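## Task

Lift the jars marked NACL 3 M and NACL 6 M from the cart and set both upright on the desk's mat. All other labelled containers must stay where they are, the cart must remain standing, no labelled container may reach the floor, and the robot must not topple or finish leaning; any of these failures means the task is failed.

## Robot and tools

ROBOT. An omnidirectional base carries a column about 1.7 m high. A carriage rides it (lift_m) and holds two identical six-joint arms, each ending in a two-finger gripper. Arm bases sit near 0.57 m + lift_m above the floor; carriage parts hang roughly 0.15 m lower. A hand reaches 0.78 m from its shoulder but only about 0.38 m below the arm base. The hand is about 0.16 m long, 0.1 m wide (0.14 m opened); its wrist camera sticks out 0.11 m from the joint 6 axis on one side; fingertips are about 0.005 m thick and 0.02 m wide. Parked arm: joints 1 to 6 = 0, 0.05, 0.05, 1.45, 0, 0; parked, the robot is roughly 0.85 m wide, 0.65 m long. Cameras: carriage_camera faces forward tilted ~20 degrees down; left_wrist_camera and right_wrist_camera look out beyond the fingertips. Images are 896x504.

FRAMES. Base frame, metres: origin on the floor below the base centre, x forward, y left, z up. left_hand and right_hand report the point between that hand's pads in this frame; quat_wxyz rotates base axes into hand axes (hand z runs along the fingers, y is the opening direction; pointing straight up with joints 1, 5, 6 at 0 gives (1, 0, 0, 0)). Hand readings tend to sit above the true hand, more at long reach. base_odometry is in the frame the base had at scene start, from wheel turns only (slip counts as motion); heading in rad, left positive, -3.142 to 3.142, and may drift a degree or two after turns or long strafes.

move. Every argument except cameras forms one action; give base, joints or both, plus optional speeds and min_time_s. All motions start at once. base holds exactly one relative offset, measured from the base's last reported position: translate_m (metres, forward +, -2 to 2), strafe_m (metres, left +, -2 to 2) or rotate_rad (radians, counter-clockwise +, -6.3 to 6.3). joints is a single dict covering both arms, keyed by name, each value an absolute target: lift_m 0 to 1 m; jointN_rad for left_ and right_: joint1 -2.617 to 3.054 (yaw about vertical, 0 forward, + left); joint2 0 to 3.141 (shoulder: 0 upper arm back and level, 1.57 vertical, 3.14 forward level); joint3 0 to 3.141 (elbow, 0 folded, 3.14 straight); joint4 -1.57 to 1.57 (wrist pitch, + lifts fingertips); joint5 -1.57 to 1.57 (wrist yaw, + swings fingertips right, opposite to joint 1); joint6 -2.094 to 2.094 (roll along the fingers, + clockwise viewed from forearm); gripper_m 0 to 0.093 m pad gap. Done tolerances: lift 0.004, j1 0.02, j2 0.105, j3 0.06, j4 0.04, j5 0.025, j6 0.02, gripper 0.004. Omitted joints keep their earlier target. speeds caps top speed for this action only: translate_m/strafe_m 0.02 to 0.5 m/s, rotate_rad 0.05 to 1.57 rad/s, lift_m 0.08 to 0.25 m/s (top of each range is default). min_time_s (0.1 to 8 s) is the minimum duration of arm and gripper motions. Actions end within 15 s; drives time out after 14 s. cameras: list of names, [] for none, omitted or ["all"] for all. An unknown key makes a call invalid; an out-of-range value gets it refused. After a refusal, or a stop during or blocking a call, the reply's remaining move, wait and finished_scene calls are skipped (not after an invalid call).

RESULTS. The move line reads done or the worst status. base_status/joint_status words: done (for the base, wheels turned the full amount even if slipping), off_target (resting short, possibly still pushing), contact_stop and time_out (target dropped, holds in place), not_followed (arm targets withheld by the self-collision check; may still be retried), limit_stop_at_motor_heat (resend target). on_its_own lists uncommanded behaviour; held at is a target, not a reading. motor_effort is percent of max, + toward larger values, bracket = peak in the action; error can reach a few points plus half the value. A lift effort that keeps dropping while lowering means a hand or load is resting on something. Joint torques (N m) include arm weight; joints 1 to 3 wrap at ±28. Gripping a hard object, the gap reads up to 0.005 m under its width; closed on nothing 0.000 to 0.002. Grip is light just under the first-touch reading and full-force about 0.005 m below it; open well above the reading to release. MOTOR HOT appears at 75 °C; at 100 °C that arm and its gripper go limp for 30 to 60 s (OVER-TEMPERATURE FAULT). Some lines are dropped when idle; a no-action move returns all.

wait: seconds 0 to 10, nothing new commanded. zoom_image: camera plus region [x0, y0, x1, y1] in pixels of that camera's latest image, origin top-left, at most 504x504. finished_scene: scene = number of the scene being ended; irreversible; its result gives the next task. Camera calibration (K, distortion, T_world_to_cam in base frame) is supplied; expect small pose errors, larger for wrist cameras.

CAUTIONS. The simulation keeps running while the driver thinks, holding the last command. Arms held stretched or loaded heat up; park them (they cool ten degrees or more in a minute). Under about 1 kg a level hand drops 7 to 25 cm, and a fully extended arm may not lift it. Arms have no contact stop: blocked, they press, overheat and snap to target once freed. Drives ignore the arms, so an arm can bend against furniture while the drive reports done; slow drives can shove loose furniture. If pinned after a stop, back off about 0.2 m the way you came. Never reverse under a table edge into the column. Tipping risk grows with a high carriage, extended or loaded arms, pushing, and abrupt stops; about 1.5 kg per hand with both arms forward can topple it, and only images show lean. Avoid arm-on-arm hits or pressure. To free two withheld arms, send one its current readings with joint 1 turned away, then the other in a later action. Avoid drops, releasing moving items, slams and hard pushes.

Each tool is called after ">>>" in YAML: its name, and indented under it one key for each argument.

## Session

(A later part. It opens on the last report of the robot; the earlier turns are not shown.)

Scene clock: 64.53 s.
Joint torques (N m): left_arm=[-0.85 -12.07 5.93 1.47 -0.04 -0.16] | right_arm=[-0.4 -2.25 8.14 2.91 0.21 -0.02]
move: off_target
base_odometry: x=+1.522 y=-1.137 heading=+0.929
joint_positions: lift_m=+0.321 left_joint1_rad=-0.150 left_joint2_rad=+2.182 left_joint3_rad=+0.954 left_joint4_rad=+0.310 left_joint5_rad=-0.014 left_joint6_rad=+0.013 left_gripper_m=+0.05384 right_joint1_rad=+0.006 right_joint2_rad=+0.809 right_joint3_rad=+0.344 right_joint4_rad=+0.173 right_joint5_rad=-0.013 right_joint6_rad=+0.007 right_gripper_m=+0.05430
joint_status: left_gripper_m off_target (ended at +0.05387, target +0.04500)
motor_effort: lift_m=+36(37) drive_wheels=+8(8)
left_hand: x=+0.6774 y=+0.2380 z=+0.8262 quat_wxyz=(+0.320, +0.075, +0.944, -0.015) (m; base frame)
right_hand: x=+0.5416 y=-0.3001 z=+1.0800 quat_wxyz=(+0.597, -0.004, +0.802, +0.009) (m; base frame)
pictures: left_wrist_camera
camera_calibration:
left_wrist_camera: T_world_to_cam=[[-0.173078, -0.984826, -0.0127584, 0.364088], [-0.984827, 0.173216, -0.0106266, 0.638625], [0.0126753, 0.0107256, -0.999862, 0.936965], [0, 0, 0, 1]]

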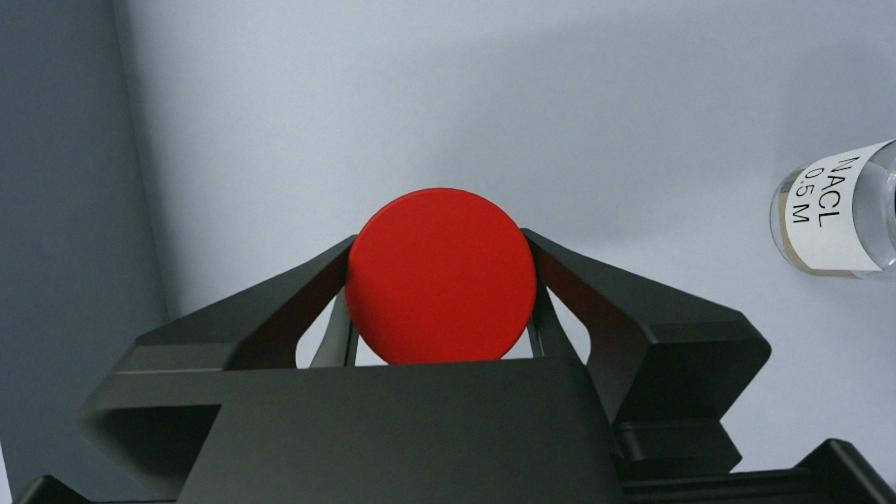

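>>> move:
  joints: {"lift_m": 0.57}
  speeds: {"lift_m": 0.15}
  cameras: []

>>> move:
  joints: {"left_joint1_rad": 0.0, "left_joint2_rad": 0.8, "left_joint3_rad": 0.35, "left_joint4_rad": 0.2}
  min_time_s: 2.5
  cameras: ["left_wrist_camera"]

>>> move:
  base: {"strafe_m": 1.2}
  speeds: {"strafe_m": 0.35}
  cameras: ["carriage_camera"]

Scene clock: 67.83 s.
Joint torques (N m): left_arm=[-0.85 -12.71 5.97 1.58 -0.05 -0.16] | right_arm=[-0.4 -2.29 8.34 2.84 0.22 -0.01]
move: done
base_odometry: x=+1.522 y=-1.137 heading=+0.929
joint_positions: lift_m=+0.570 left_joint1_rad=-0.150 left_joint2_rad=+2.188 left_joint3_rad=+0.954 left_joint4_rad=+0.300 left_joint5_rad=-0.014 left_joint6_rad=+0.013 left_gripper_m=+0.05383 right_joint1_rad=+0.006 right_joint2_rad=+0.809 right_joint3_rad=+0.342 right_joint4_rad=+0.179 right_joint5_rad=-0.013 right_joint6_rad=+0.007 right_gripper_m=+0.05430
joint_status: all done
motor_effort: lift_m=+43(52) drive_wheels=+8(8)
left_hand: x=+0.6742 y=+0.2385 z=+1.0704 quat_wxyz=(+0.313, +0.075, +0.947, -0.015) (m; base frame)
right_hand: x=+0.5418 y=-0.3001 z=+1.3290 quat_wxyz=(+0.598, -0.004, +0.801, +0.009) (m; base frame)
pictures: none

Scene clock: 70.63 s.
Joint torques (N m): left_arm=[0.14 -3 6.28 2.12 -0.05 -0.16] | right_arm=[-0.4 -2.25 8.32 2.85 0.22 -0.01]
move: done
base_odometry: x=+1.522 y=-1.137 heading=+0.929
joint_positions: lift_m=+0.570 left_joint1_rad=-0.007 left_joint2_rad=+0.815 left_joint3_rad=+0.358 left_joint4_rad=+0.179 left_joint5_rad=-0.014 left_joint6_rad=+0.013 left_gripper_m=+0.05383 right_joint1_rad=+0.006 right_joint2_rad=+0.809 right_joint3_rad=+0.342 right_joint4_rad=+0.179 right_joint5_rad=-0.013 right_joint6_rad=+0.007 right_gripper_m=+0.05430
joint_status: all done
motor_effort: lift_m=+43(44) drive_wheels=+8(8)
left_hand: x=+0.5441 y=+0.3046 z=+1.3347 quat_wxyz=(+0.602, +0.004, +0.798, +0.007) (m; base frame)
right_hand: x=+0.5418 y=-0.3001 z=+1.3290 quat_wxyz=(+0.598, -0.004, +0.801, +0.009) (m; base frame)
pictures: left_wrist_camera
camera_calibration:
left_wrist_camera: T_world_to_cam=[[-0.0181753, -0.999534, -0.0245286, 0.349023], [-0.795457, 0.0293185, -0.605301, 1.23576], [0.605738, 0.00850988, -0.795619, 0.851747], [0, 0, 0, 1]]

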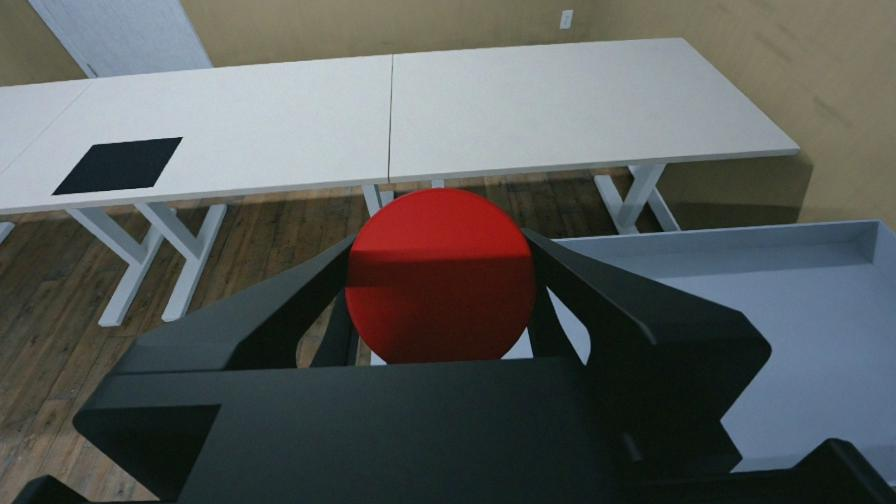

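Scene clock: 75.77 s.
Joint torques (N m): left_arm=[-0.31 -2.51 6.31 2.16 -0.11 -0.16] | right_arm=[-0.08 -2.1 8.31 2.85 0.16 -0.01]
move: done
base_odometry: x=+0.561 y=-0.418 heading=+0.928
base_status: done
joint_positions: lift_m=+0.570 left_joint1_rad=-0.002 left_joint2_rad=+0.810 left_joint3_rad=+0.358 left_joint4_rad=+0.175 left_joint5_rad=-0.016 left_joint6_rad=+0.013 left_gripper_m=+0.05383 right_joint1_rad=+0.002 right_joint2_rad=+0.807 right_joint3_rad=+0.342 right_joint4_rad=+0.178 right_joint5_rad=-0.008 right_joint6_rad=+0.007 right_gripper_m=+0.05430
motor_effort: lift_m=+42(44) drive_wheels=-4(26)
left_hand: x=+0.5436 y=+0.3065 z=+1.3354 quat_wxyz=(+0.603, +0.001, +0.798, +0.010) (m; base frame)
right_hand: x=+0.5417 y=-0.3026 z=+1.3294 quat_wxyz=(+0.599, +0.000, +0.801, +0.006) (m; base frame)
pictures: carriage_camera
camera_calibration:
carriage_camera: T_world_to_cam=[[-0.0301167, -0.999264, -0.0237735, 0.0410134], [-0.352417, 0.0328724, -0.935266, 1.51169], [0.935359, -0.0197889, -0.353147, 0.428596], [0, 0, 0, 1]]

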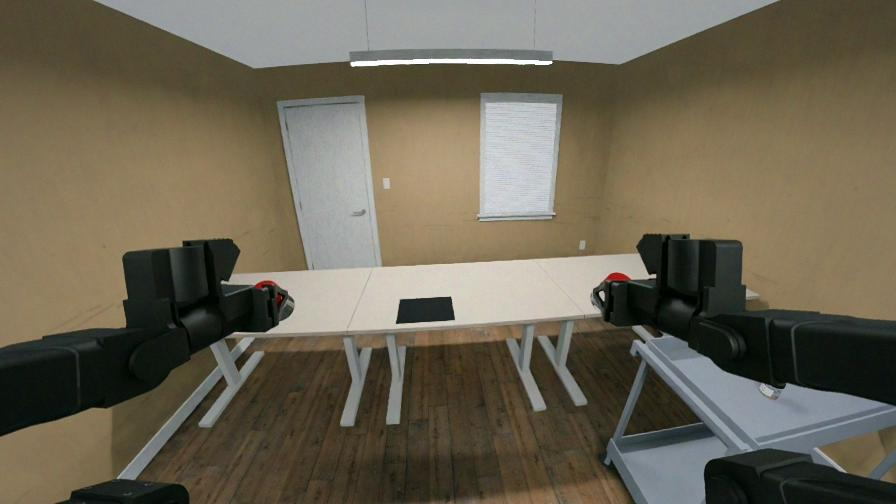

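>>> move:
  base: {"strafe_m": 0.105}
  speeds: {"strafe_m": 0.3}
  cameras: []

>>> move:
  base: {"translate_m": 0.55}
  speeds: {"translate_m": 0.25}
  joints: {"lift_m": 0.5}
  cameras: ["carriage_camera"]

Scene clock: 80.40 s.
Joint torques (N m): left_arm=[-0.39 -2.65 6.15 2.18 -0.01 -0.17] | right_arm=[-0.02 -2.11 8.34 2.85 0.15 -0.01]
move: done
base_odometry: x=+0.477 y=-0.355 heading=+0.928
base_status: done
joint_positions: lift_m=+0.570 left_joint1_rad=-0.001 left_joint2_rad=+0.810 left_joint3_rad=+0.358 left_joint4_rad=+0.175 left_joint5_rad=-0.018 left_joint6_rad=+0.013 left_gripper_m=+0.05383 right_joint1_rad=+0.002 right_joint2_rad=+0.807 right_joint3_rad=+0.342 right_joint4_rad=+0.178 right_joint5_rad=-0.007 right_joint6_rad=+0.006 right_gripper_m=+0.05430
motor_effort: lift_m=+43(43) drive_wheels=+7(21)
left_hand: x=+0.5435 y=+0.3072 z=+1.3353 quat_wxyz=(+0.603, +0.000, +0.798, +0.011) (m; base frame)
right_hand: x=+0.5417 y=-0.3026 z=+1.3294 quat_wxyz=(+0.599, +0.000, +0.801, +0.005) (m; base frame)
pictures: none

Scene clock: 83.87 s.
Joint torques (N m): left_arm=[-0.36 -2.35 7.04 2.31 -0.01 -0.16] | right_arm=[-0.01 -1.99 8.32 2.96 0.15 0]
move: done
base_odometry: x=+0.807 y=+0.085 heading=+0.928
base_status: done
joint_positions: lift_m=+0.500 left_joint1_rad=-0.001 left_joint2_rad=+0.807 left_joint3_rad=+0.349 left_joint4_rad=+0.159 left_joint5_rad=-0.018 left_joint6_rad=+0.013 left_gripper_m=+0.05383 right_joint1_rad=+0.002 right_joint2_rad=+0.806 right_joint3_rad=+0.342 right_joint4_rad=+0.169 right_joint5_rad=-0.007 right_joint6_rad=+0.006 right_gripper_m=+0.05430
joint_status: all done
motor_effort: lift_m=+37(38) drive_wheels=-3(17)
left_hand: x=+0.5411 y=+0.3072 z=+1.2583 quat_wxyz=(+0.594, +0.000, +0.805, +0.011) (m; base frame)
right_hand: x=+0.5409 y=-0.3026 z=+1.2582 quat_wxyz=(+0.596, +0.000, +0.803, +0.005) (m; base frame)
pictures: carriage_camera
camera_calibration:
carriage_camera: T_world_to_cam=[[-0.0301167, -0.999264, -0.0237735, 0.0393608], [-0.352417, 0.0328724, -0.935266, 1.44667], [0.935359, -0.0197889, -0.353147, 0.404046], [0, 0, 0, 1]]

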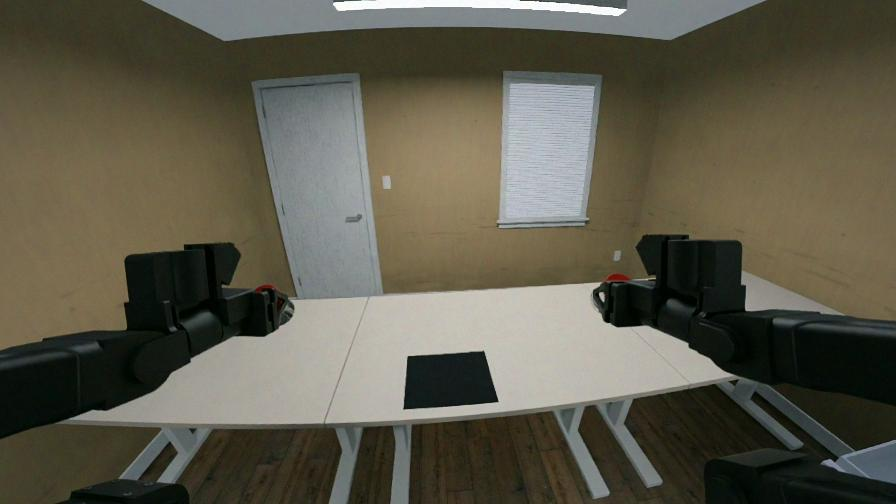

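>>> move:
  base: {"translate_m": 0.088}
  speeds: {"translate_m": 0.15}
  cameras: []

>>> move:
  joints: {"right_joint1_rad": 0.393, "right_joint2_rad": 2.5, "right_joint3_rad": 1.615, "right_joint4_rad": -0.022}
  min_time_s: 2.5
  cameras: []

>>> move:
  joints: {"lift_m": 0.37}
  speeds: {"lift_m": 0.15}
  cameras: ["carriage_camera", "right_wrist_camera"]

>>> move:
  joints: {"lift_m": 0.32}
  speeds: {"lift_m": 0.1}
  cameras: ["carriage_camera", "right_wrist_camera"]

Scene clock: 87.40 s.
Joint torques (N m): left_arm=[-0.35 -2.25 7.04 2.3 0.01 -0.16] | right_arm=[-0.05 -1.94 8.34 2.95 0.15 -0.01]
move: done
base_odometry: x=+0.859 y=+0.156 heading=+0.929
base_status: done
joint_positions: lift_m=+0.500 left_joint1_rad=-0.001 left_joint2_rad=+0.807 left_joint3_rad=+0.349 left_joint4_rad=+0.159 left_joint5_rad=-0.018 left_joint6_rad=+0.013 left_gripper_m=+0.05383 right_joint1_rad=+0.002 right_joint2_rad=+0.806 right_joint3_rad=+0.342 right_joint4_rad=+0.169 right_joint5_rad=-0.007 right_joint6_rad=+0.006 right_gripper_m=+0.05430
motor_effort: lift_m=+37(38) drive_wheels=+8(19)
left_hand: x=+0.5411 y=+0.3072 z=+1.2584 quat_wxyz=(+0.594, +0.000, +0.805, +0.011) (m; base frame)
right_hand: x=+0.5409 y=-0.3026 z=+1.2582 quat_wxyz=(+0.596, +0.000, +0.803, +0.005) (m; base frame)
pictures: none

Scene clock: 90.20 s.
Joint torques (N m): left_arm=[-0.38 -2.26 7.04 2.31 -0.01 -0.16] | right_arm=[0.58 -11.88 8.42 1.94 0.14 0]
move: done
base_odometry: x=+0.859 y=+0.156 heading=+0.929
joint_positions: lift_m=+0.500 left_joint1_rad=-0.001 left_joint2_rad=+0.807 left_joint3_rad=+0.349 left_joint4_rad=+0.159 left_joint5_rad=-0.018 left_joint6_rad=+0.013 left_gripper_m=+0.05383 right_joint1_rad=+0.388 right_joint2_rad=+2.492 right_joint3_rad=+1.589 right_joint4_rad=-0.027 right_joint5_rad=-0.007 right_joint6_rad=+0.006 right_gripper_m=+0.05430
joint_status: all done
motor_effort: lift_m=+37(38) drive_wheels=+7(7)
left_hand: x=+0.5411 y=+0.3072 z=+1.2584 quat_wxyz=(+0.594, +0.000, +0.805, +0.011) (m; base frame)
right_hand: x=+0.7552 y=-0.0853 z=+1.0022 quat_wxyz=(+0.308, -0.181, +0.932, +0.065) (m; base frame)
pictures: none

Scene clock: 91.53 s.
Joint torques (N m): left_arm=[-0.38 -2.28 7.02 2.3 0 -0.16] | right_arm=[0.7 -12.79 7.57 2.04 0.15 -0.01]
move: done
base_odometry: x=+0.859 y=+0.156 heading=+0.929
joint_positions: lift_m=+0.370 left_joint1_rad=-0.001 left_joint2_rad=+0.807 left_joint3_rad=+0.349 left_joint4_rad=+0.161 left_joint5_rad=-0.018 left_joint6_rad=+0.013 left_gripper_m=+0.05383 right_joint1_rad=+0.388 right_joint2_rad=+2.502 right_joint3_rad=+1.598 right_joint4_rad=-0.037 right_joint5_rad=-0.007 right_joint6_rad=+0.006 right_gripper_m=+0.05430
joint_status: all done
motor_effort: lift_m=+36(37) drive_wheels=-2(7)
left_hand: x=+0.5413 y=+0.3072 z=+1.1289 quat_wxyz=(+0.594, +0.000, +0.804, +0.011) (m; base frame)
right_hand: x=+0.7545 y=-0.0856 z=+0.8682 quat_wxyz=(+0.303, -0.181, +0.933, +0.064) (m; base frame)
pictures: carriage_camera, right_wrist_camera
camera_calibration:
carriage_camera: T_world_to_cam=[[-0.0301167, -0.999264, -0.0237735, 0.0362716], [-0.352417, 0.0328724, -0.935266, 1.32514], [0.935359, -0.0197889, -0.353147, 0.358158], [0, 0, 0, 1]]
right_wrist_camera: T_world_to_cam=[[0.321163, -0.946216, -0.0391186, -0.285292], [-0.946702, -0.319704, -0.0392955, 0.727875], [0.0246756, 0.0496539, -0.998462, 0.975558], [0, 0, 0, 1]]

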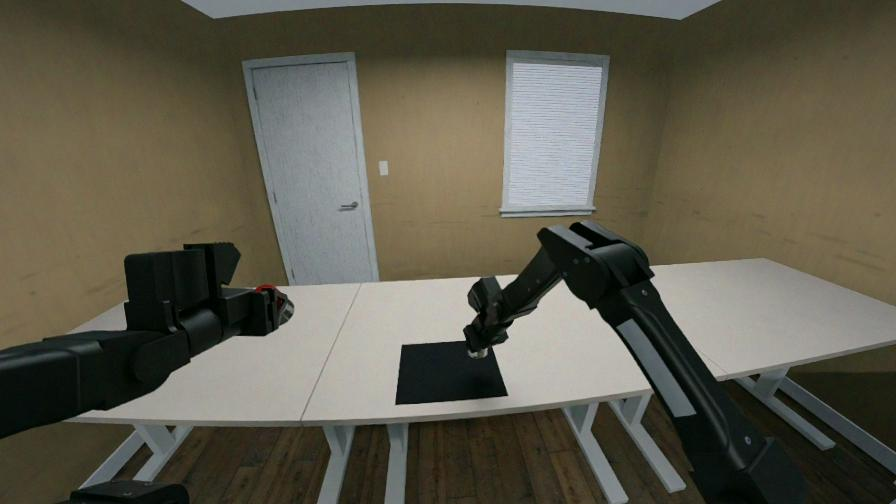

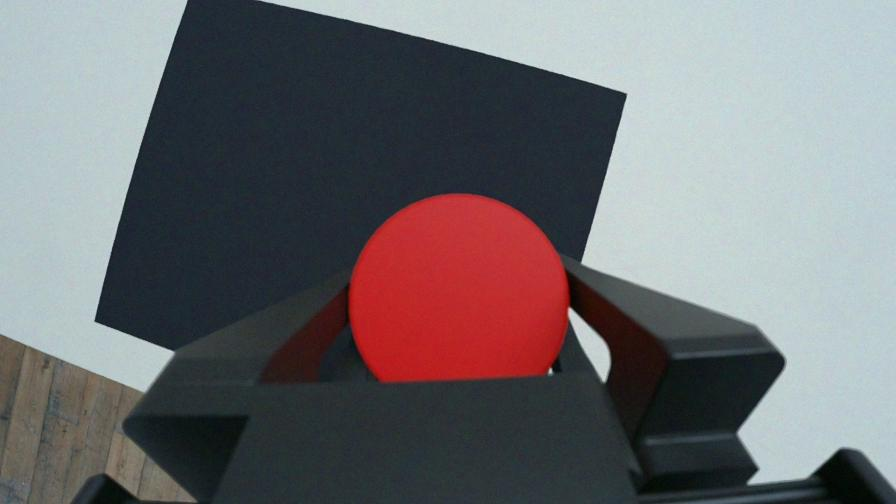

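Scene clock: 92.43 s.
Joint torques (N m): left_arm=[-0.4 -2.04 6.93 2.19 -0.01 -0.16] | right_arm=[0.57 -13.03 7.43 2.05 0.14 0]
move: done
base_odometry: x=+0.859 y=+0.156 heading=+0.929
joint_positions: lift_m=+0.320 left_joint1_rad=-0.001 left_joint2_rad=+0.807 left_joint3_rad=+0.349 left_joint4_rad=+0.162 left_joint5_rad=-0.018 left_joint6_rad=+0.013 left_gripper_m=+0.05383 right_joint1_rad=+0.388 right_joint2_rad=+2.504 right_joint3_rad=+1.600 right_joint4_rad=-0.038 right_joint5_rad=-0.007 right_joint6_rad=+0.006 right_gripper_m=+0.05430
joint_status: all done
motor_effort: lift_m=+37(38) drive_wheels=-3(8)
left_hand: x=+0.5414 y=+0.3072 z=+1.0791 quat_wxyz=(+0.595, +0.000, +0.804, +0.011) (m; base frame)
right_hand: x=+0.7546 y=-0.0856 z=+0.8178 quat_wxyz=(+0.303, -0.181, +0.934, +0.064) (m; base frame)
pictures: carriage_camera, right_wrist_camera
camera_calibration:
carriage_camera: T_world_to_cam=[[-0.0301167, -0.999264, -0.0237735, 0.0350816], [-0.352417, 0.0328724, -0.935266, 1.27832], [0.935359, -0.0197889, -0.353147, 0.340481], [0, 0, 0, 1]]
right_wrist_camera: T_world_to_cam=[[0.321136, -0.946227, -0.0390722, -0.287273], [-0.94673, -0.319715, -0.0385346, 0.725439], [0.0239705, 0.0493656, -0.998493, 0.925748], [0, 0, 0, 1]]

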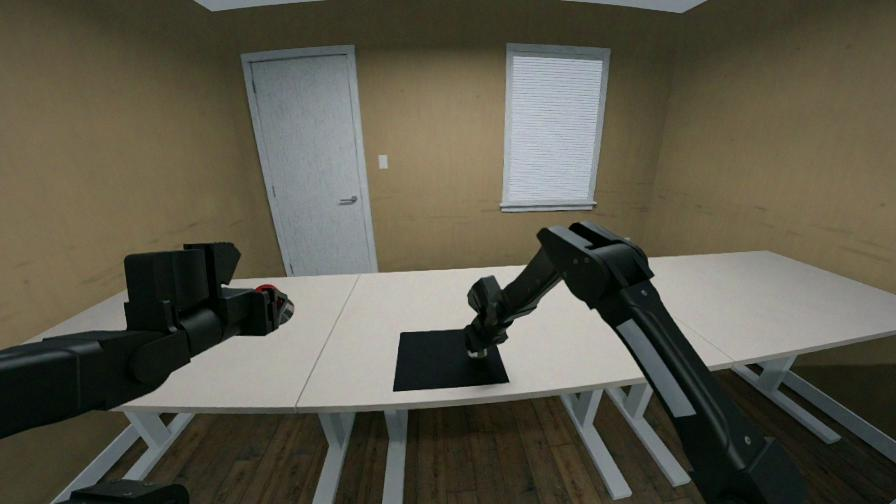

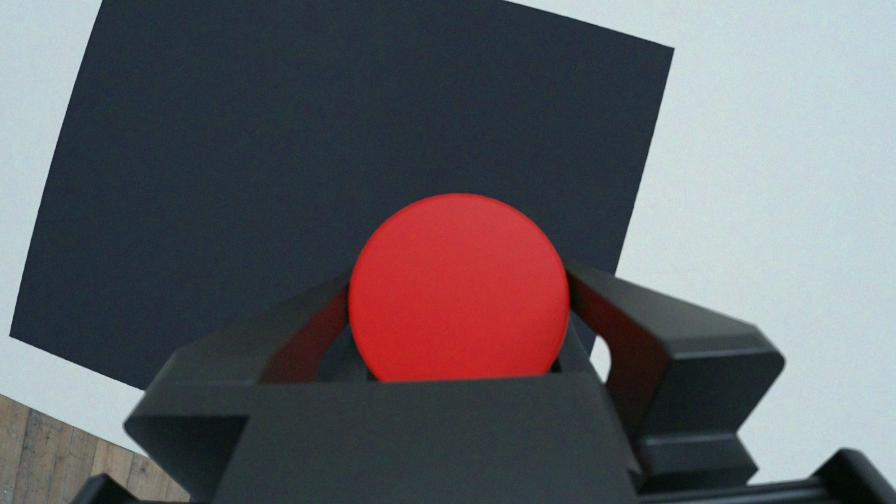

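>>> move:
  joints: {"right_joint4_rad": 0.003}
  cameras: []

>>> move:
  joints: {"lift_m": 0.314}
  speeds: {"lift_m": 0.08}
  cameras: ["carriage_camera"]

>>> zoom_image:
  camera: "carriage_camera"
  region: [440, 310, 520, 390]

>>> move:
  joints: {"lift_m": 0.308}
  speeds: {"lift_m": 0.08}
  cameras: []

Scene clock: 96.13 s.
Joint torques (N m): left_arm=[-0.35 -2.25 7.04 2.28 -0.01 -0.16] | right_arm=[0.68 -13.04 7.46 2.22 0.15 -0.01]
move: done
base_odometry: x=+0.859 y=+0.156 heading=+0.929
joint_positions: lift_m=+0.320 left_joint1_rad=-0.001 left_joint2_rad=+0.807 left_joint3_rad=+0.349 left_joint4_rad=+0.162 left_joint5_rad=-0.018 left_joint6_rad=+0.013 left_gripper_m=+0.05383 right_joint1_rad=+0.388 right_joint2_rad=+2.504 right_joint3_rad=+1.600 right_joint4_rad=-0.025 right_joint5_rad=-0.007 right_joint6_rad=+0.006 right_gripper_m=+0.05430
joint_status: all done
motor_effort: lift_m=+37(37) drive_wheels=+7(7)
left_hand: x=+0.5414 y=+0.3072 z=+1.0791 quat_wxyz=(+0.595, +0.000, +0.804, +0.011) (m; base frame)
right_hand: x=+0.7570 y=-0.0846 z=+0.8197 quat_wxyz=(+0.309, -0.181, +0.932, +0.065) (m; base frame)
pictures: none

Scene clock: 96.57 s.
Joint torques (N m): left_arm=[-0.31 -2.19 7.04 2.27 -0.01 -0.16] | right_arm=[0.75 -13.29 7.41 2.14 0.15 -0.01]
move: done
base_odometry: x=+0.859 y=+0.156 heading=+0.929
joint_positions: lift_m=+0.314 left_joint1_rad=-0.001 left_joint2_rad=+0.807 left_joint3_rad=+0.349 left_joint4_rad=+0.163 left_joint5_rad=-0.018 left_joint6_rad=+0.013 left_gripper_m=+0.05383 right_joint1_rad=+0.388 right_joint2_rad=+2.505 right_joint3_rad=+1.600 right_joint4_rad=-0.018 right_joint5_rad=-0.007 right_joint6_rad=+0.006 right_gripper_m=+0.05430
joint_status: all done
motor_effort: lift_m=+36(37) drive_wheels=-3(8)
left_hand: x=+0.5414 y=+0.3072 z=+1.0733 quat_wxyz=(+0.595, +0.000, +0.804, +0.011) (m; base frame)
right_hand: x=+0.7582 y=-0.0841 z=+0.8142 quat_wxyz=(+0.312, -0.181, +0.930, +0.066) (m; base frame)
pictures: carriage_camera
camera_calibration:
carriage_camera: T_world_to_cam=[[-0.0301167, -0.999264, -0.0237735, 0.0349408], [-0.352417, 0.0328724, -0.935266, 1.27278], [0.935359, -0.0197889, -0.353147, 0.338389], [0, 0, 0, 1]]

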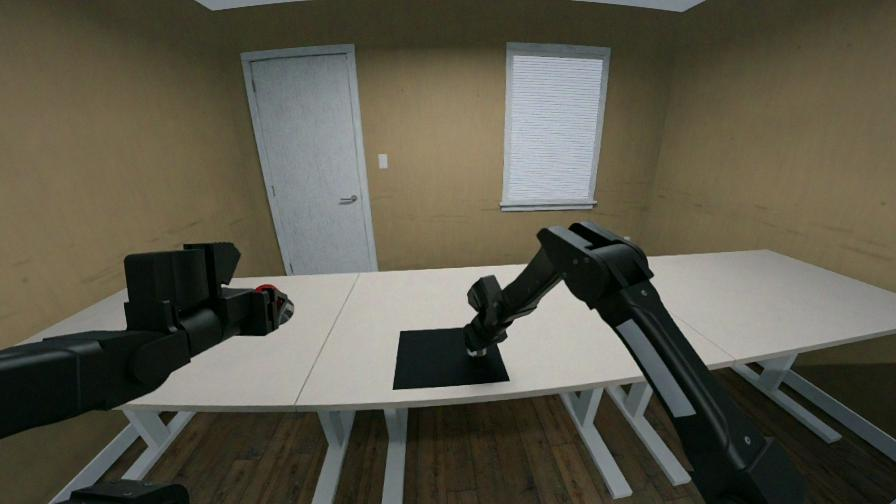

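Scaled by 6.300.

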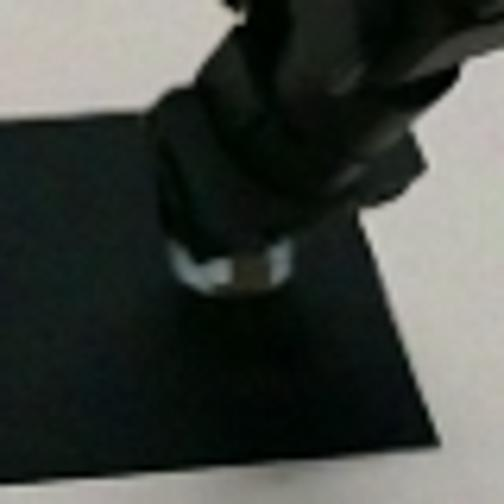

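Scene clock: 97.27 s.
Joint torques (N m): left_arm=[-0.35 -2.17 6.97 2.24 -0.01 -0.16] | right_arm=[0.69 -13.39 7.36 2.11 0.14 0]
move: done
base_odometry: x=+0.859 y=+0.156 heading=+0.929
joint_positions: lift_m=+0.308 left_joint1_rad=-0.001 left_joint2_rad=+0.807 left_joint3_rad=+0.349 left_joint4_rad=+0.163 left_joint5_rad=-0.018 left_joint6_rad=+0.013 left_gripper_m=+0.05383 right_joint1_rad=+0.388 right_joint2_rad=+2.507 right_joint3_rad=+1.600 right_joint4_rad=-0.015 right_joint5_rad=-0.007 right_joint6_rad=+0.006 right_gripper_m=+0.05430
joint_status: all done
motor_effort: lift_m=+37(38) drive_wheels=-3(9)
left_hand: x=+0.5414 y=+0.3072 z=+1.0675 quat_wxyz=(+0.595, +0.000, +0.803, +0.011) (m; base frame)
right_hand: x=+0.7586 y=-0.0840 z=+0.8078 quat_wxyz=(+0.312, -0.181, +0.930, +0.066) (m; base frame)
pictures: none

>>> move:
  joints: {"lift_m": 0.303}
  speeds: {"lift_m": 0.08}
  cameras: []

>>> move:
  joints: {"lift_m": 0.298}
  speeds: {"lift_m": 0.08}
  cameras: ["right_wrist_camera"]

Scene clock: 98.27 s.
Joint torques (N m): left_arm=[-0.46 -2.24 7.04 2.28 -0.02 -0.16] | right_arm=[0.51 -13.45 7.34 2.09 0.14 0]
move: done
base_odometry: x=+0.859 y=+0.156 heading=+0.929
joint_positions: lift_m=+0.303 left_joint1_rad=-0.001 left_joint2_rad=+0.807 left_joint3_rad=+0.349 left_joint4_rad=+0.163 left_joint5_rad=-0.018 left_joint6_rad=+0.013 left_gripper_m=+0.05383 right_joint1_rad=+0.388 right_joint2_rad=+2.507 right_joint3_rad=+1.601 right_joint4_rad=-0.013 right_joint5_rad=-0.007 right_joint6_rad=+0.006 right_gripper_m=+0.05430
joint_status: all done
motor_effort: lift_m=+35(37) drive_wheels=-3(9)
left_hand: x=+0.5414 y=+0.3072 z=+1.0624 quat_wxyz=(+0.595, +0.000, +0.803, +0.011) (m; base frame)
right_hand: x=+0.7590 y=-0.0838 z=+0.8029 quat_wxyz=(+0.313, -0.181, +0.930, +0.066) (m; base frame)
pictures: none

Scene clock: 98.70 s.
Joint torques (N m): left_arm=[-0.36 -2.22 7.09 2.26 -0.01 -0.16] | right_arm=[0.65 -13.23 7.27 2 0.16 0]
move: done
base_odometry: x=+0.859 y=+0.156 heading=+0.929
joint_positions: lift_m=+0.298 left_joint1_rad=-0.001 left_joint2_rad=+0.807 left_joint3_rad=+0.349 left_joint4_rad=+0.162 left_joint5_rad=-0.018 left_joint6_rad=+0.013 left_gripper_m=+0.05383 right_joint1_rad=+0.388 right_joint2_rad=+2.505 right_joint3_rad=+1.602 right_joint4_rad=-0.003 right_joint5_rad=-0.007 right_joint6_rad=+0.007 right_gripper_m=+0.05430
joint_status: all done
motor_effort: lift_m=+34(35) drive_wheels=+7(8)
left_hand: x=+0.5413 y=+0.3072 z=+1.0574 quat_wxyz=(+0.595, +0.000, +0.804, +0.011) (m; base frame)
right_hand: x=+0.7616 y=-0.0827 z=+0.8013 quat_wxyz=(+0.319, -0.180, +0.928, +0.067) (m; base frame)
pictures: right_wrist_camera
camera_calibration:
right_wrist_camera: T_world_to_cam=[[0.322195, -0.945764, -0.0414844, -0.286296], [-0.944934, -0.318639, -0.0746268, 0.759951], [0.0573608, 0.0632444, -0.996348, 0.882957], [0, 0, 0, 1]]

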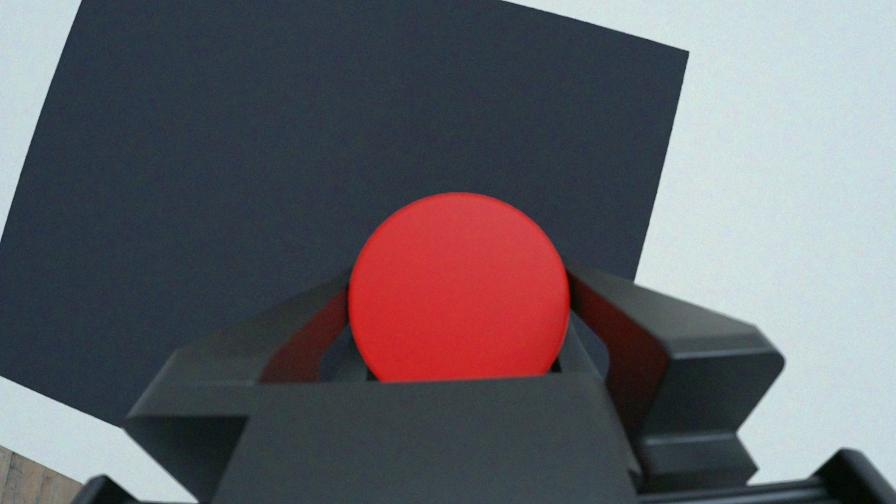

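>>> move:
  joints: {"lift_m": 0.3015}
  speeds: {"lift_m": 0.08}
  cameras: []

>>> move:
  joints: {"right_gripper_m": 0.093}
  min_time_s: 1.5
  cameras: []

>>> move:
  joints: {"lift_m": 0.44}
  speeds: {"lift_m": 0.12}
  cameras: ["right_wrist_camera"]

>>> move:
  joints: {"right_joint1_rad": 0.0, "right_joint2_rad": 0.05, "right_joint3_rad": 0.05, "right_joint4_rad": 1.45}
  min_time_s: 2.5
  cameras: []

>>> move:
  joints: {"left_joint1_rad": -0.413, "left_joint2_rad": 2.51, "left_joint3_rad": 1.635, "left_joint4_rad": -0.015}
  min_time_s: 3
  cameras: ["left_wrist_camera","carriage_camera"]

Scene clock: 100.07 s.
Joint torques (N m): left_arm=[-0.35 -2.25 7.01 2.23 -0.01 -0.16] | right_arm=[0.62 -13.27 7.23 2.03 0.15 -0.01]
move: done
base_odometry: x=+0.859 y=+0.156 heading=+0.929
joint_positions: lift_m=+0.301 left_joint1_rad=-0.001 left_joint2_rad=+0.807 left_joint3_rad=+0.349 left_joint4_rad=+0.166 left_joint5_rad=-0.018 left_joint6_rad=+0.013 left_gripper_m=+0.05383 right_joint1_rad=+0.388 right_joint2_rad=+2.505 right_joint3_rad=+1.602 right_joint4_rad=-0.007 right_joint5_rad=-0.007 right_joint6_rad=+0.007 right_gripper_m=+0.05430
joint_status: all done
motor_effort: lift_m=+43(50) drive_wheels=+7(7)
left_hand: x=+0.5416 y=+0.3072 z=+1.0609 quat_wxyz=(+0.596, +0.000, +0.803, +0.011) (m; base frame)
right_hand: x=+0.7609 y=-0.0830 z=+0.8034 quat_wxyz=(+0.318, -0.180, +0.928, +0.067) (m; base frame)
pictures: none

Scene clock: 101.87 s.
Joint torques (N m): left_arm=[-0.36 -2.22 7.04 2.25 -0.01 -0.16] | right_arm=[0.66 -13.22 7.25 2.03 0.15 -0.01]
move: done
base_odometry: x=+0.859 y=+0.156 heading=+0.929
joint_positions: lift_m=+0.301 left_joint1_rad=-0.001 left_joint2_rad=+0.807 left_joint3_rad=+0.349 left_joint4_rad=+0.166 left_joint5_rad=-0.018 left_joint6_rad=+0.013 left_gripper_m=+0.05383 right_joint1_rad=+0.388 right_joint2_rad=+2.505 right_joint3_rad=+1.602 right_joint4_rad=-0.007 right_joint5_rad=-0.007 right_joint6_rad=+0.007 right_gripper_m=+0.09289
joint_status: all done
motor_effort: lift_m=+43(44) drive_wheels=+7(7)
left_hand: x=+0.5416 y=+0.3072 z=+1.0609 quat_wxyz=(+0.596, +0.000, +0.803, +0.011) (m; base frame)
right_hand: x=+0.7609 y=-0.0830 z=+0.8034 quat_wxyz=(+0.318, -0.180, +0.928, +0.067) (m; base frame)
pictures: none

Scene clock: 103.43 s.
Joint torques (N m): left_arm=[-0.4 -2.29 7.02 2.23 -0.01 -0.16] | right_arm=[0.69 -13.31 7.21 1.97 0.14 -0.01]
move: done
base_odometry: x=+0.859 y=+0.156 heading=+0.929
joint_positions: lift_m=+0.440 left_joint1_rad=-0.001 left_joint2_rad=+0.807 left_joint3_rad=+0.349 left_joint4_rad=+0.169 left_joint5_rad=-0.018 left_joint6_rad=+0.013 left_gripper_m=+0.05383 right_joint1_rad=+0.388 right_joint2_rad=+2.505 right_joint3_rad=+1.602 right_joint4_rad=-0.002 right_joint5_rad=-0.007 right_joint6_rad=+0.007 right_gripper_m=+0.09289
joint_status: all done
motor_effort: lift_m=+42(51) drive_wheels=+8(8)
left_hand: x=+0.5418 y=+0.3072 z=+1.2003 quat_wxyz=(+0.598, +0.000, +0.802, +0.011) (m; base frame)
right_hand: x=+0.7617 y=-0.0827 z=+0.9426 quat_wxyz=(+0.320, -0.180, +0.928, +0.067) (m; base frame)
pictures: right_wrist_camera
camera_calibration:
right_wrist_camera: T_world_to_cam=[[0.322225, -0.945752, -0.0415299, -0.280405], [-0.944881, -0.318618, -0.0753861, 0.771319], [0.0580644, 0.0635321, -0.996289, 1.02313], [0, 0, 0, 1]]

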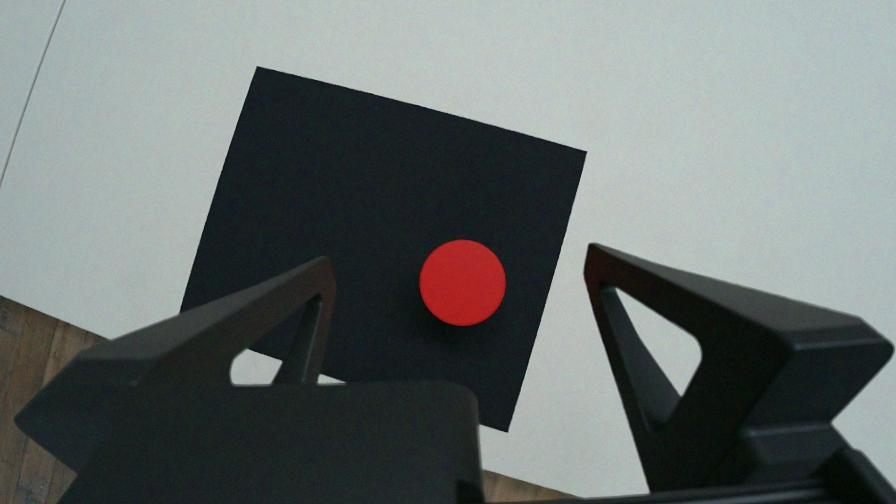

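Scene clock: 106.27 s.
Joint torques (N m): left_arm=[-0.35 -2.22 7.06 2.21 -0.01 -0.16] | right_arm=[-0.43 2.45 5.2 0.04 0.15 -0.01]
move: done
base_odometry: x=+0.859 y=+0.156 heading=+0.929
joint_positions: lift_m=+0.440 left_joint1_rad=-0.001 left_joint2_rad=+0.807 left_joint3_rad=+0.349 left_joint4_rad=+0.169 left_joint5_rad=-0.018 left_joint6_rad=+0.013 left_gripper_m=+0.05383 right_joint1_rad=+0.006 right_joint2_rad=+0.057 right_joint3_rad=+0.055 right_joint4_rad=+1.437 right_joint5_rad=-0.007 right_joint6_rad=+0.007 right_gripper_m=+0.09289
joint_status: all done
motor_effort: lift_m=+42(43) drive_wheels=-2(7)
left_hand: x=+0.5418 y=+0.3072 z=+1.2003 quat_wxyz=(+0.598, +0.000, +0.802, +0.011) (m; base frame)
right_hand: x=+0.2572 y=-0.3030 z=+1.4525 quat_wxyz=(+0.998, -0.003, +0.068, +0.007) (m; base frame)
pictures: none

Scene clock: 109.57 s.
Joint torques (N m): left_arm=[-0.9 -15.6 8.58 1.51 -0.01 -0.16] | right_arm=[-0.42 2.47 5.22 -0.06 0.14 -0.01]
move: done
base_odometry: x=+0.859 y=+0.156 heading=+0.929
joint_positions: lift_m=+0.440 left_joint1_rad=-0.408 left_joint2_rad=+2.507 left_joint3_rad=+1.599 left_joint4_rad=-0.025 left_joint5_rad=-0.018 left_joint6_rad=+0.013 left_gripper_m=+0.05383 right_joint1_rad=+0.006 right_joint2_rad=+0.057 right_joint3_rad=+0.055 right_joint4_rad=+1.441 right_joint5_rad=-0.007 right_joint6_rad=+0.007 right_gripper_m=+0.09289
joint_status: all done
motor_effort: lift_m=+42(43) drive_wheels=+7(7)
left_hand: x=+0.7534 y=+0.0785 z=+0.9372 quat_wxyz=(+0.309, +0.196, +0.929, -0.053) (m; base frame)
right_hand: x=+0.2564 y=-0.3030 z=+1.4526 quat_wxyz=(+0.998, -0.003, +0.066, +0.007) (m; base frame)
pictures: carriage_camera, left_wrist_camera
camera_calibration:
carriage_camera: T_world_to_cam=[[-0.0301167, -0.999264, -0.0237735, 0.0379232], [-0.352417, 0.0328724, -0.935266, 1.39012], [0.935359, -0.0197889, -0.353147, 0.382692], [0, 0, 0, 1]]
left_wrist_camera: T_world_to_cam=[[-0.416054, -0.909203, -0.0157615, 0.401554], [-0.909337, 0.416034, 0.00470473, 0.651991], [0.00227976, 0.01629, -0.999865, 1.05609], [0, 0, 0, 1]]

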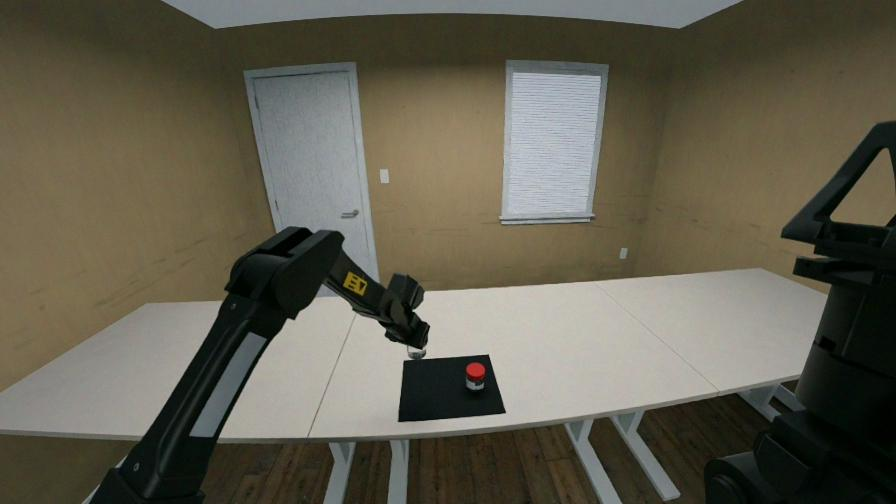

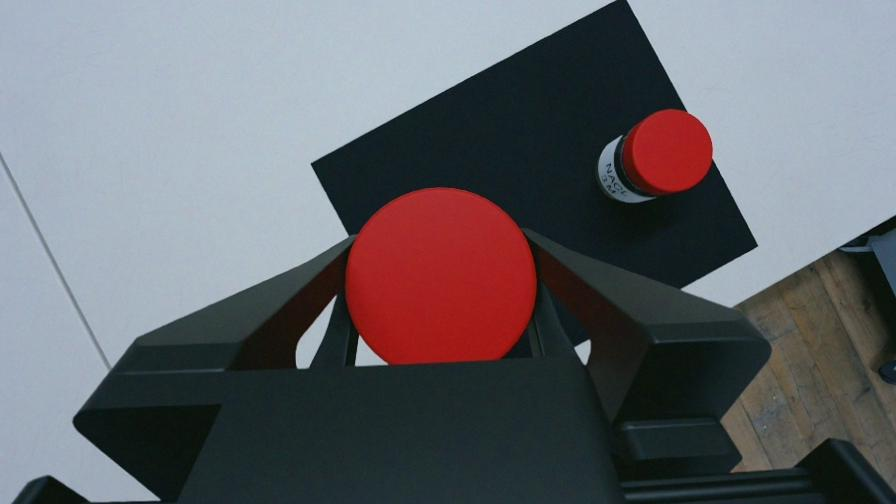

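>>> move:
  joints: {"left_joint1_rad": -0.43, "left_joint4_rad": 0.012, "lift_m": 0.33}
  speeds: {"lift_m": 0.12}
  cameras: ["left_wrist_camera","carriage_camera"]

>>> move:
  joints: {"lift_m": 0.316}
  speeds: {"lift_m": 0.08}
  cameras: []

Scene clock: 111.83 s.
Joint torques (N m): left_arm=[-0.81 -16.57 8.06 1.67 -0.01 -0.17] | right_arm=[-0.43 2.7 5.76 -0.08 0.15 0]
move: done
base_odometry: x=+0.859 y=+0.156 heading=+0.929
joint_positions: lift_m=+0.330 left_joint1_rad=-0.427 left_joint2_rad=+2.517 left_joint3_rad=+1.607 left_joint4_rad=-0.014 left_joint5_rad=-0.018 left_joint6_rad=+0.013 left_gripper_m=+0.05383 right_joint1_rad=+0.006 right_joint2_rad=+0.054 right_joint3_rad=+0.050 right_joint4_rad=+1.443 right_joint5_rad=-0.007 right_joint6_rad=+0.007 right_gripper_m=+0.09289
joint_status: all done
motor_effort: lift_m=+35(37) drive_wheels=-3(7)
left_hand: x=+0.7517 y=+0.0670 z=+0.8266 quat_wxyz=(+0.313, +0.204, +0.926, -0.057) (m; base frame)
right_hand: x=+0.2564 y=-0.3030 z=+1.3419 quat_wxyz=(+0.998, -0.003, +0.066, +0.007) (m; base frame)
pictures: carriage_camera, left_wrist_camera
camera_calibration:
carriage_camera: T_world_to_cam=[[-0.0301167, -0.999264, -0.0237735, 0.0353217], [-0.352417, 0.0328724, -0.935266, 1.28777], [0.935359, -0.0197889, -0.353147, 0.344047], [0, 0, 0, 1]]
left_wrist_camera: T_world_to_cam=[[-0.433321, -0.901093, -0.0162632, 0.401513], [-0.901172, 0.43344, -0.00444199, 0.656005], [0.0110518, 0.0127311, -0.999858, 0.939361], [0, 0, 0, 1]]

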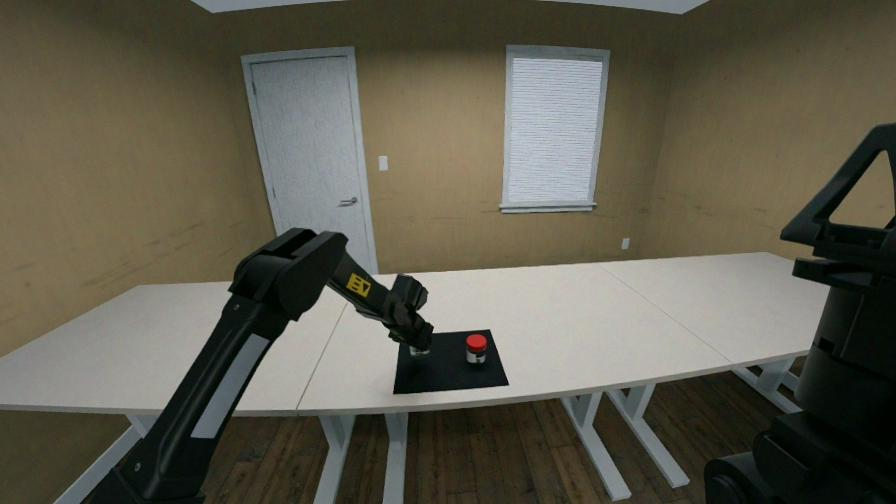

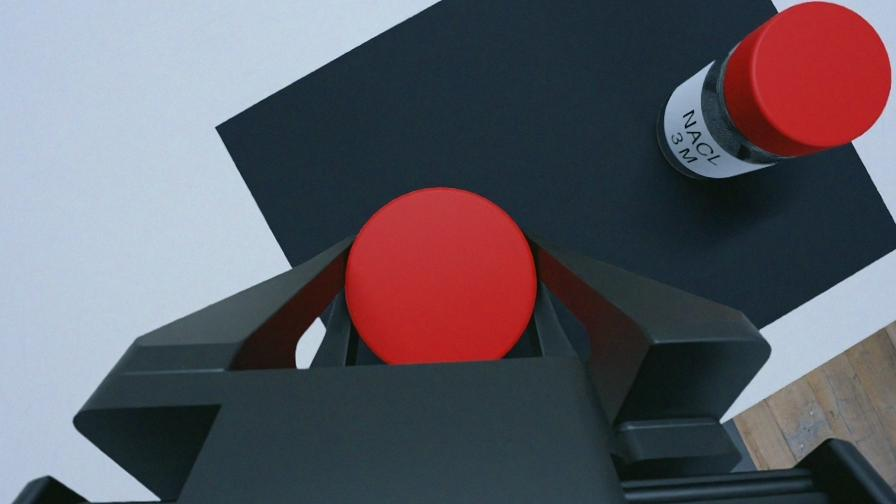

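Scene clock: 112.37 s.
Joint torques (N m): left_arm=[-0.69 -16.53 7.91 1.63 -0.01 -0.16] | right_arm=[-0.43 2.76 5.76 -0.1 0.14 -0.01]
move: done
base_odometry: x=+0.859 y=+0.156 heading=+0.929
joint_positions: lift_m=+0.316 left_joint1_rad=-0.427 left_joint2_rad=+2.518 left_joint3_rad=+1.608 left_joint4_rad=-0.010 left_joint5_rad=-0.018 left_joint6_rad=+0.013 left_gripper_m=+0.05383 right_joint1_rad=+0.006 right_joint2_rad=+0.054 right_joint3_rad=+0.049 right_joint4_rad=+1.443 right_joint5_rad=-0.007 right_joint6_rad=+0.007 right_gripper_m=+0.09289
joint_status: all done
motor_effort: lift_m=+36(36) drive_wheels=-2(7)
left_hand: x=+0.7527 y=+0.0666 z=+0.8130 quat_wxyz=(+0.315, +0.204, +0.925, -0.057) (m; base frame)
right_hand: x=+0.2567 y=-0.3030 z=+1.3277 quat_wxyz=(+0.998, -0.003, +0.066, +0.007) (m; base frame)
pictures: none

Contact expected around z≈0.799.

>>> move:
  joints: {"lift_m": 0.306}
  speeds: {"lift_m": 0.08}
  cameras: []

>>> move:
  joints: {"lift_m": 0.301}
  speeds: {"lift_m": 0.08}
  cameras: ["left_wrist_camera"]

Scene clock: 113.47 s.
Joint torques (N m): left_arm=[-0.46 -17.02 7.65 1.62 0.05 -0.16] | right_arm=[-0.43 2.67 5.81 -0.07 0.14 -0.01]
move: done
base_odometry: x=+0.859 y=+0.156 heading=+0.929
joint_positions: lift_m=+0.306 left_joint1_rad=-0.427 left_joint2_rad=+2.521 left_joint3_rad=+1.610 left_joint4_rad=-0.010 left_joint5_rad=-0.018 left_joint6_rad=+0.013 left_gripper_m=+0.05383 right_joint1_rad=+0.006 right_joint2_rad=+0.054 right_joint3_rad=+0.048 right_joint4_rad=+1.444 right_joint5_rad=-0.007 right_joint6_rad=+0.007 right_gripper_m=+0.09289
joint_status: all done
motor_effort: lift_m=+35(37) drive_wheels=-3(8)
left_hand: x=+0.7526 y=+0.0666 z=+0.8017 quat_wxyz=(+0.314, +0.204, +0.925, -0.057) (m; base frame)
right_hand: x=+0.2567 y=-0.3030 z=+1.3174 quat_wxyz=(+0.998, -0.003, +0.066, +0.007) (m; base frame)
pictures: none

Scene clock: 113.93 s.
Joint torques (N m): left_arm=[-0.8 -16.99 7.54 1.52 -0.01 -0.16] | right_arm=[-0.43 2.8 5.97 -0.08 0.15 -0.01]
move: done
base_odometry: x=+0.859 y=+0.156 heading=+0.929
joint_positions: lift_m=+0.301 left_joint1_rad=-0.427 left_joint2_rad=+2.520 left_joint3_rad=+1.613 left_joint4_rad=+0.000 left_joint5_rad=-0.018 left_joint6_rad=+0.013 left_gripper_m=+0.05383 right_joint1_rad=+0.006 right_joint2_rad=+0.054 right_joint3_rad=+0.048 right_joint4_rad=+1.444 right_joint5_rad=-0.007 right_joint6_rad=+0.007 right_gripper_m=+0.09289
joint_status: all done
motor_effort: lift_m=+34(36) drive_wheels=-2(7)
left_hand: x=+0.7556 y=+0.0653 z=+0.8000 quat_wxyz=(+0.321, +0.204, +0.923, -0.058) (m; base frame)
right_hand: x=+0.2568 y=-0.3030 z=+1.3124 quat_wxyz=(+0.998, -0.003, +0.066, +0.007) (m; base frame)
pictures: left_wrist_camera
camera_calibration:
left_wrist_camera: T_world_to_cam=[[-0.43307, -0.901207, -0.0166178, 0.401272], [-0.900976, 0.43335, -0.0212215, 0.673386], [0.0263263, 0.00578181, -0.999637, 0.901521], [0, 0, 0, 1]]

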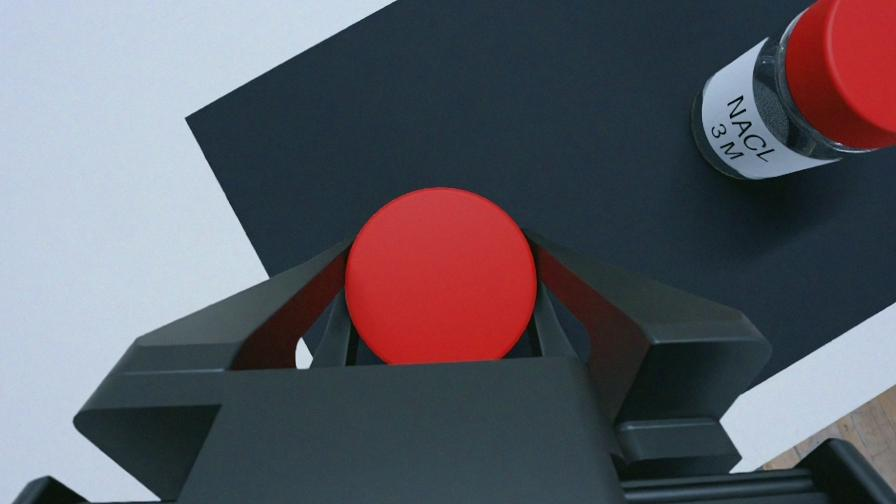

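Contact. Release.

>>> move:
  joints: {"lift_m": 0.304}
  speeds: {"lift_m": 0.08}
  cameras: []

>>> move:
  joints: {"left_gripper_m": 0.078}
  min_time_s: 1.2
  cameras: []

>>> move:
  joints: {"lift_m": 0.44}
  speeds: {"lift_m": 0.12}
  cameras: ["carriage_camera","left_wrist_camera"]

Scene clock: 115.10 s.
Joint torques (N m): left_arm=[-0.69 -16.94 7.39 1.65 -0.01 -0.16] | right_arm=[-0.46 2.77 5.9 -0.07 0.15 0]
move: done
base_odometry: x=+0.859 y=+0.156 heading=+0.929
joint_positions: lift_m=+0.304 left_joint1_rad=-0.427 left_joint2_rad=+2.520 left_joint3_rad=+1.613 left_joint4_rad=-0.004 left_joint5_rad=-0.018 left_joint6_rad=+0.013 left_gripper_m=+0.05383 right_joint1_rad=+0.006 right_joint2_rad=+0.054 right_joint3_rad=+0.048 right_joint4_rad=+1.444 right_joint5_rad=-0.007 right_joint6_rad=+0.007 right_gripper_m=+0.09289
joint_status: all done
motor_effort: lift_m=+44(49) drive_wheels=+7(7)
left_hand: x=+0.7548 y=+0.0656 z=+0.8016 quat_wxyz=(+0.319, +0.204, +0.924, -0.058) (m; base frame)
right_hand: x=+0.2568 y=-0.3030 z=+1.3146 quat_wxyz=(+0.998, -0.003, +0.066, +0.007) (m; base frame)
pictures: none

Scene clock: 116.60 s.
Joint torques (N m): left_arm=[-0.7 -16.98 7.46 1.57 0 -0.16] | right_arm=[-0.43 2.74 5.9 -0.1 0.14 -0.01]
move: done
base_odometry: x=+0.859 y=+0.156 heading=+0.929
joint_positions: lift_m=+0.304 left_joint1_rad=-0.427 left_joint2_rad=+2.520 left_joint3_rad=+1.613 left_joint4_rad=-0.003 left_joint5_rad=-0.019 left_joint6_rad=+0.013 left_gripper_m=+0.07796 right_joint1_rad=+0.006 right_joint2_rad=+0.054 right_joint3_rad=+0.048 right_joint4_rad=+1.444 right_joint5_rad=-0.007 right_joint6_rad=+0.007 right_gripper_m=+0.09289
joint_status: all done
motor_effort: lift_m=+43(44) drive_wheels=-2(7)
left_hand: x=+0.7550 y=+0.0656 z=+0.8017 quat_wxyz=(+0.319, +0.204, +0.924, -0.058) (m; base frame)
right_hand: x=+0.2568 y=-0.3030 z=+1.3146 quat_wxyz=(+0.998, -0.003, +0.066, +0.007) (m; base frame)
pictures: none

Scene clock: 118.13 s.
Joint torques (N m): left_arm=[-0.81 -16.76 7.47 1.52 -0.01 -0.16] | right_arm=[-0.51 2.66 6.01 -0.07 0.15 -0.01]
move: done
base_odometry: x=+0.859 y=+0.156 heading=+0.929
joint_positions: lift_m=+0.440 left_joint1_rad=-0.427 left_joint2_rad=+2.521 left_joint3_rad=+1.614 left_joint4_rad=+0.005 left_joint5_rad=-0.019 left_joint6_rad=+0.013 left_gripper_m=+0.07796 right_joint1_rad=+0.006 right_joint2_rad=+0.054 right_joint3_rad=+0.048 right_joint4_rad=+1.445 right_joint5_rad=-0.007 right_joint6_rad=+0.007 right_gripper_m=+0.09289
joint_status: all done
motor_effort: lift_m=+42(51) drive_wheels=+7(8)
left_hand: x=+0.7568 y=+0.0648 z=+0.9392 quat_wxyz=(+0.323, +0.203, +0.922, -0.059) (m; base frame)
right_hand: x=+0.2566 y=-0.3030 z=+1.4507 quat_wxyz=(+0.998, -0.003, +0.066, +0.007) (m; base frame)
pictures: carriage_camera, left_wrist_camera
camera_calibration:
carriage_camera: T_world_to_cam=[[-0.0301167, -0.999264, -0.0237735, 0.0379242], [-0.352417, 0.0328724, -0.935266, 1.39015], [0.935359, -0.0197889, -0.353147, 0.382706], [0, 0, 0, 1]]
left_wrist_camera: T_world_to_cam=[[-0.432768, -0.901344, -0.0170366, 0.403852], [-0.900949, 0.433087, -0.0269343, 0.683042], [0.0316554, 0.00369281, -0.999492, 1.0366], [0, 0, 0, 1]]

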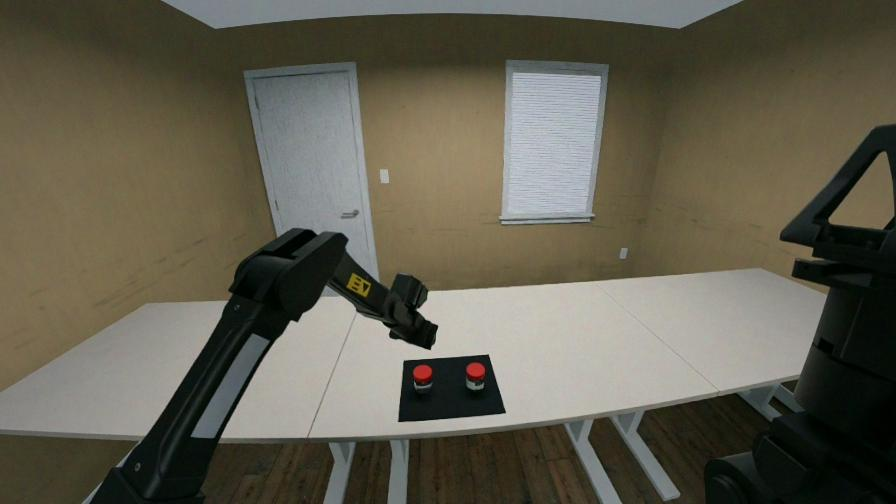

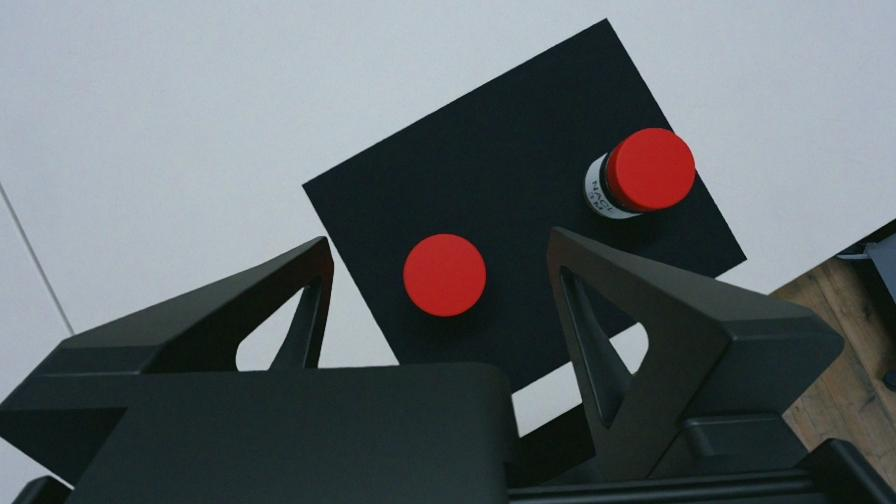

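>>> finished_scene:
  scene: 3

The scene is finished: the task was done.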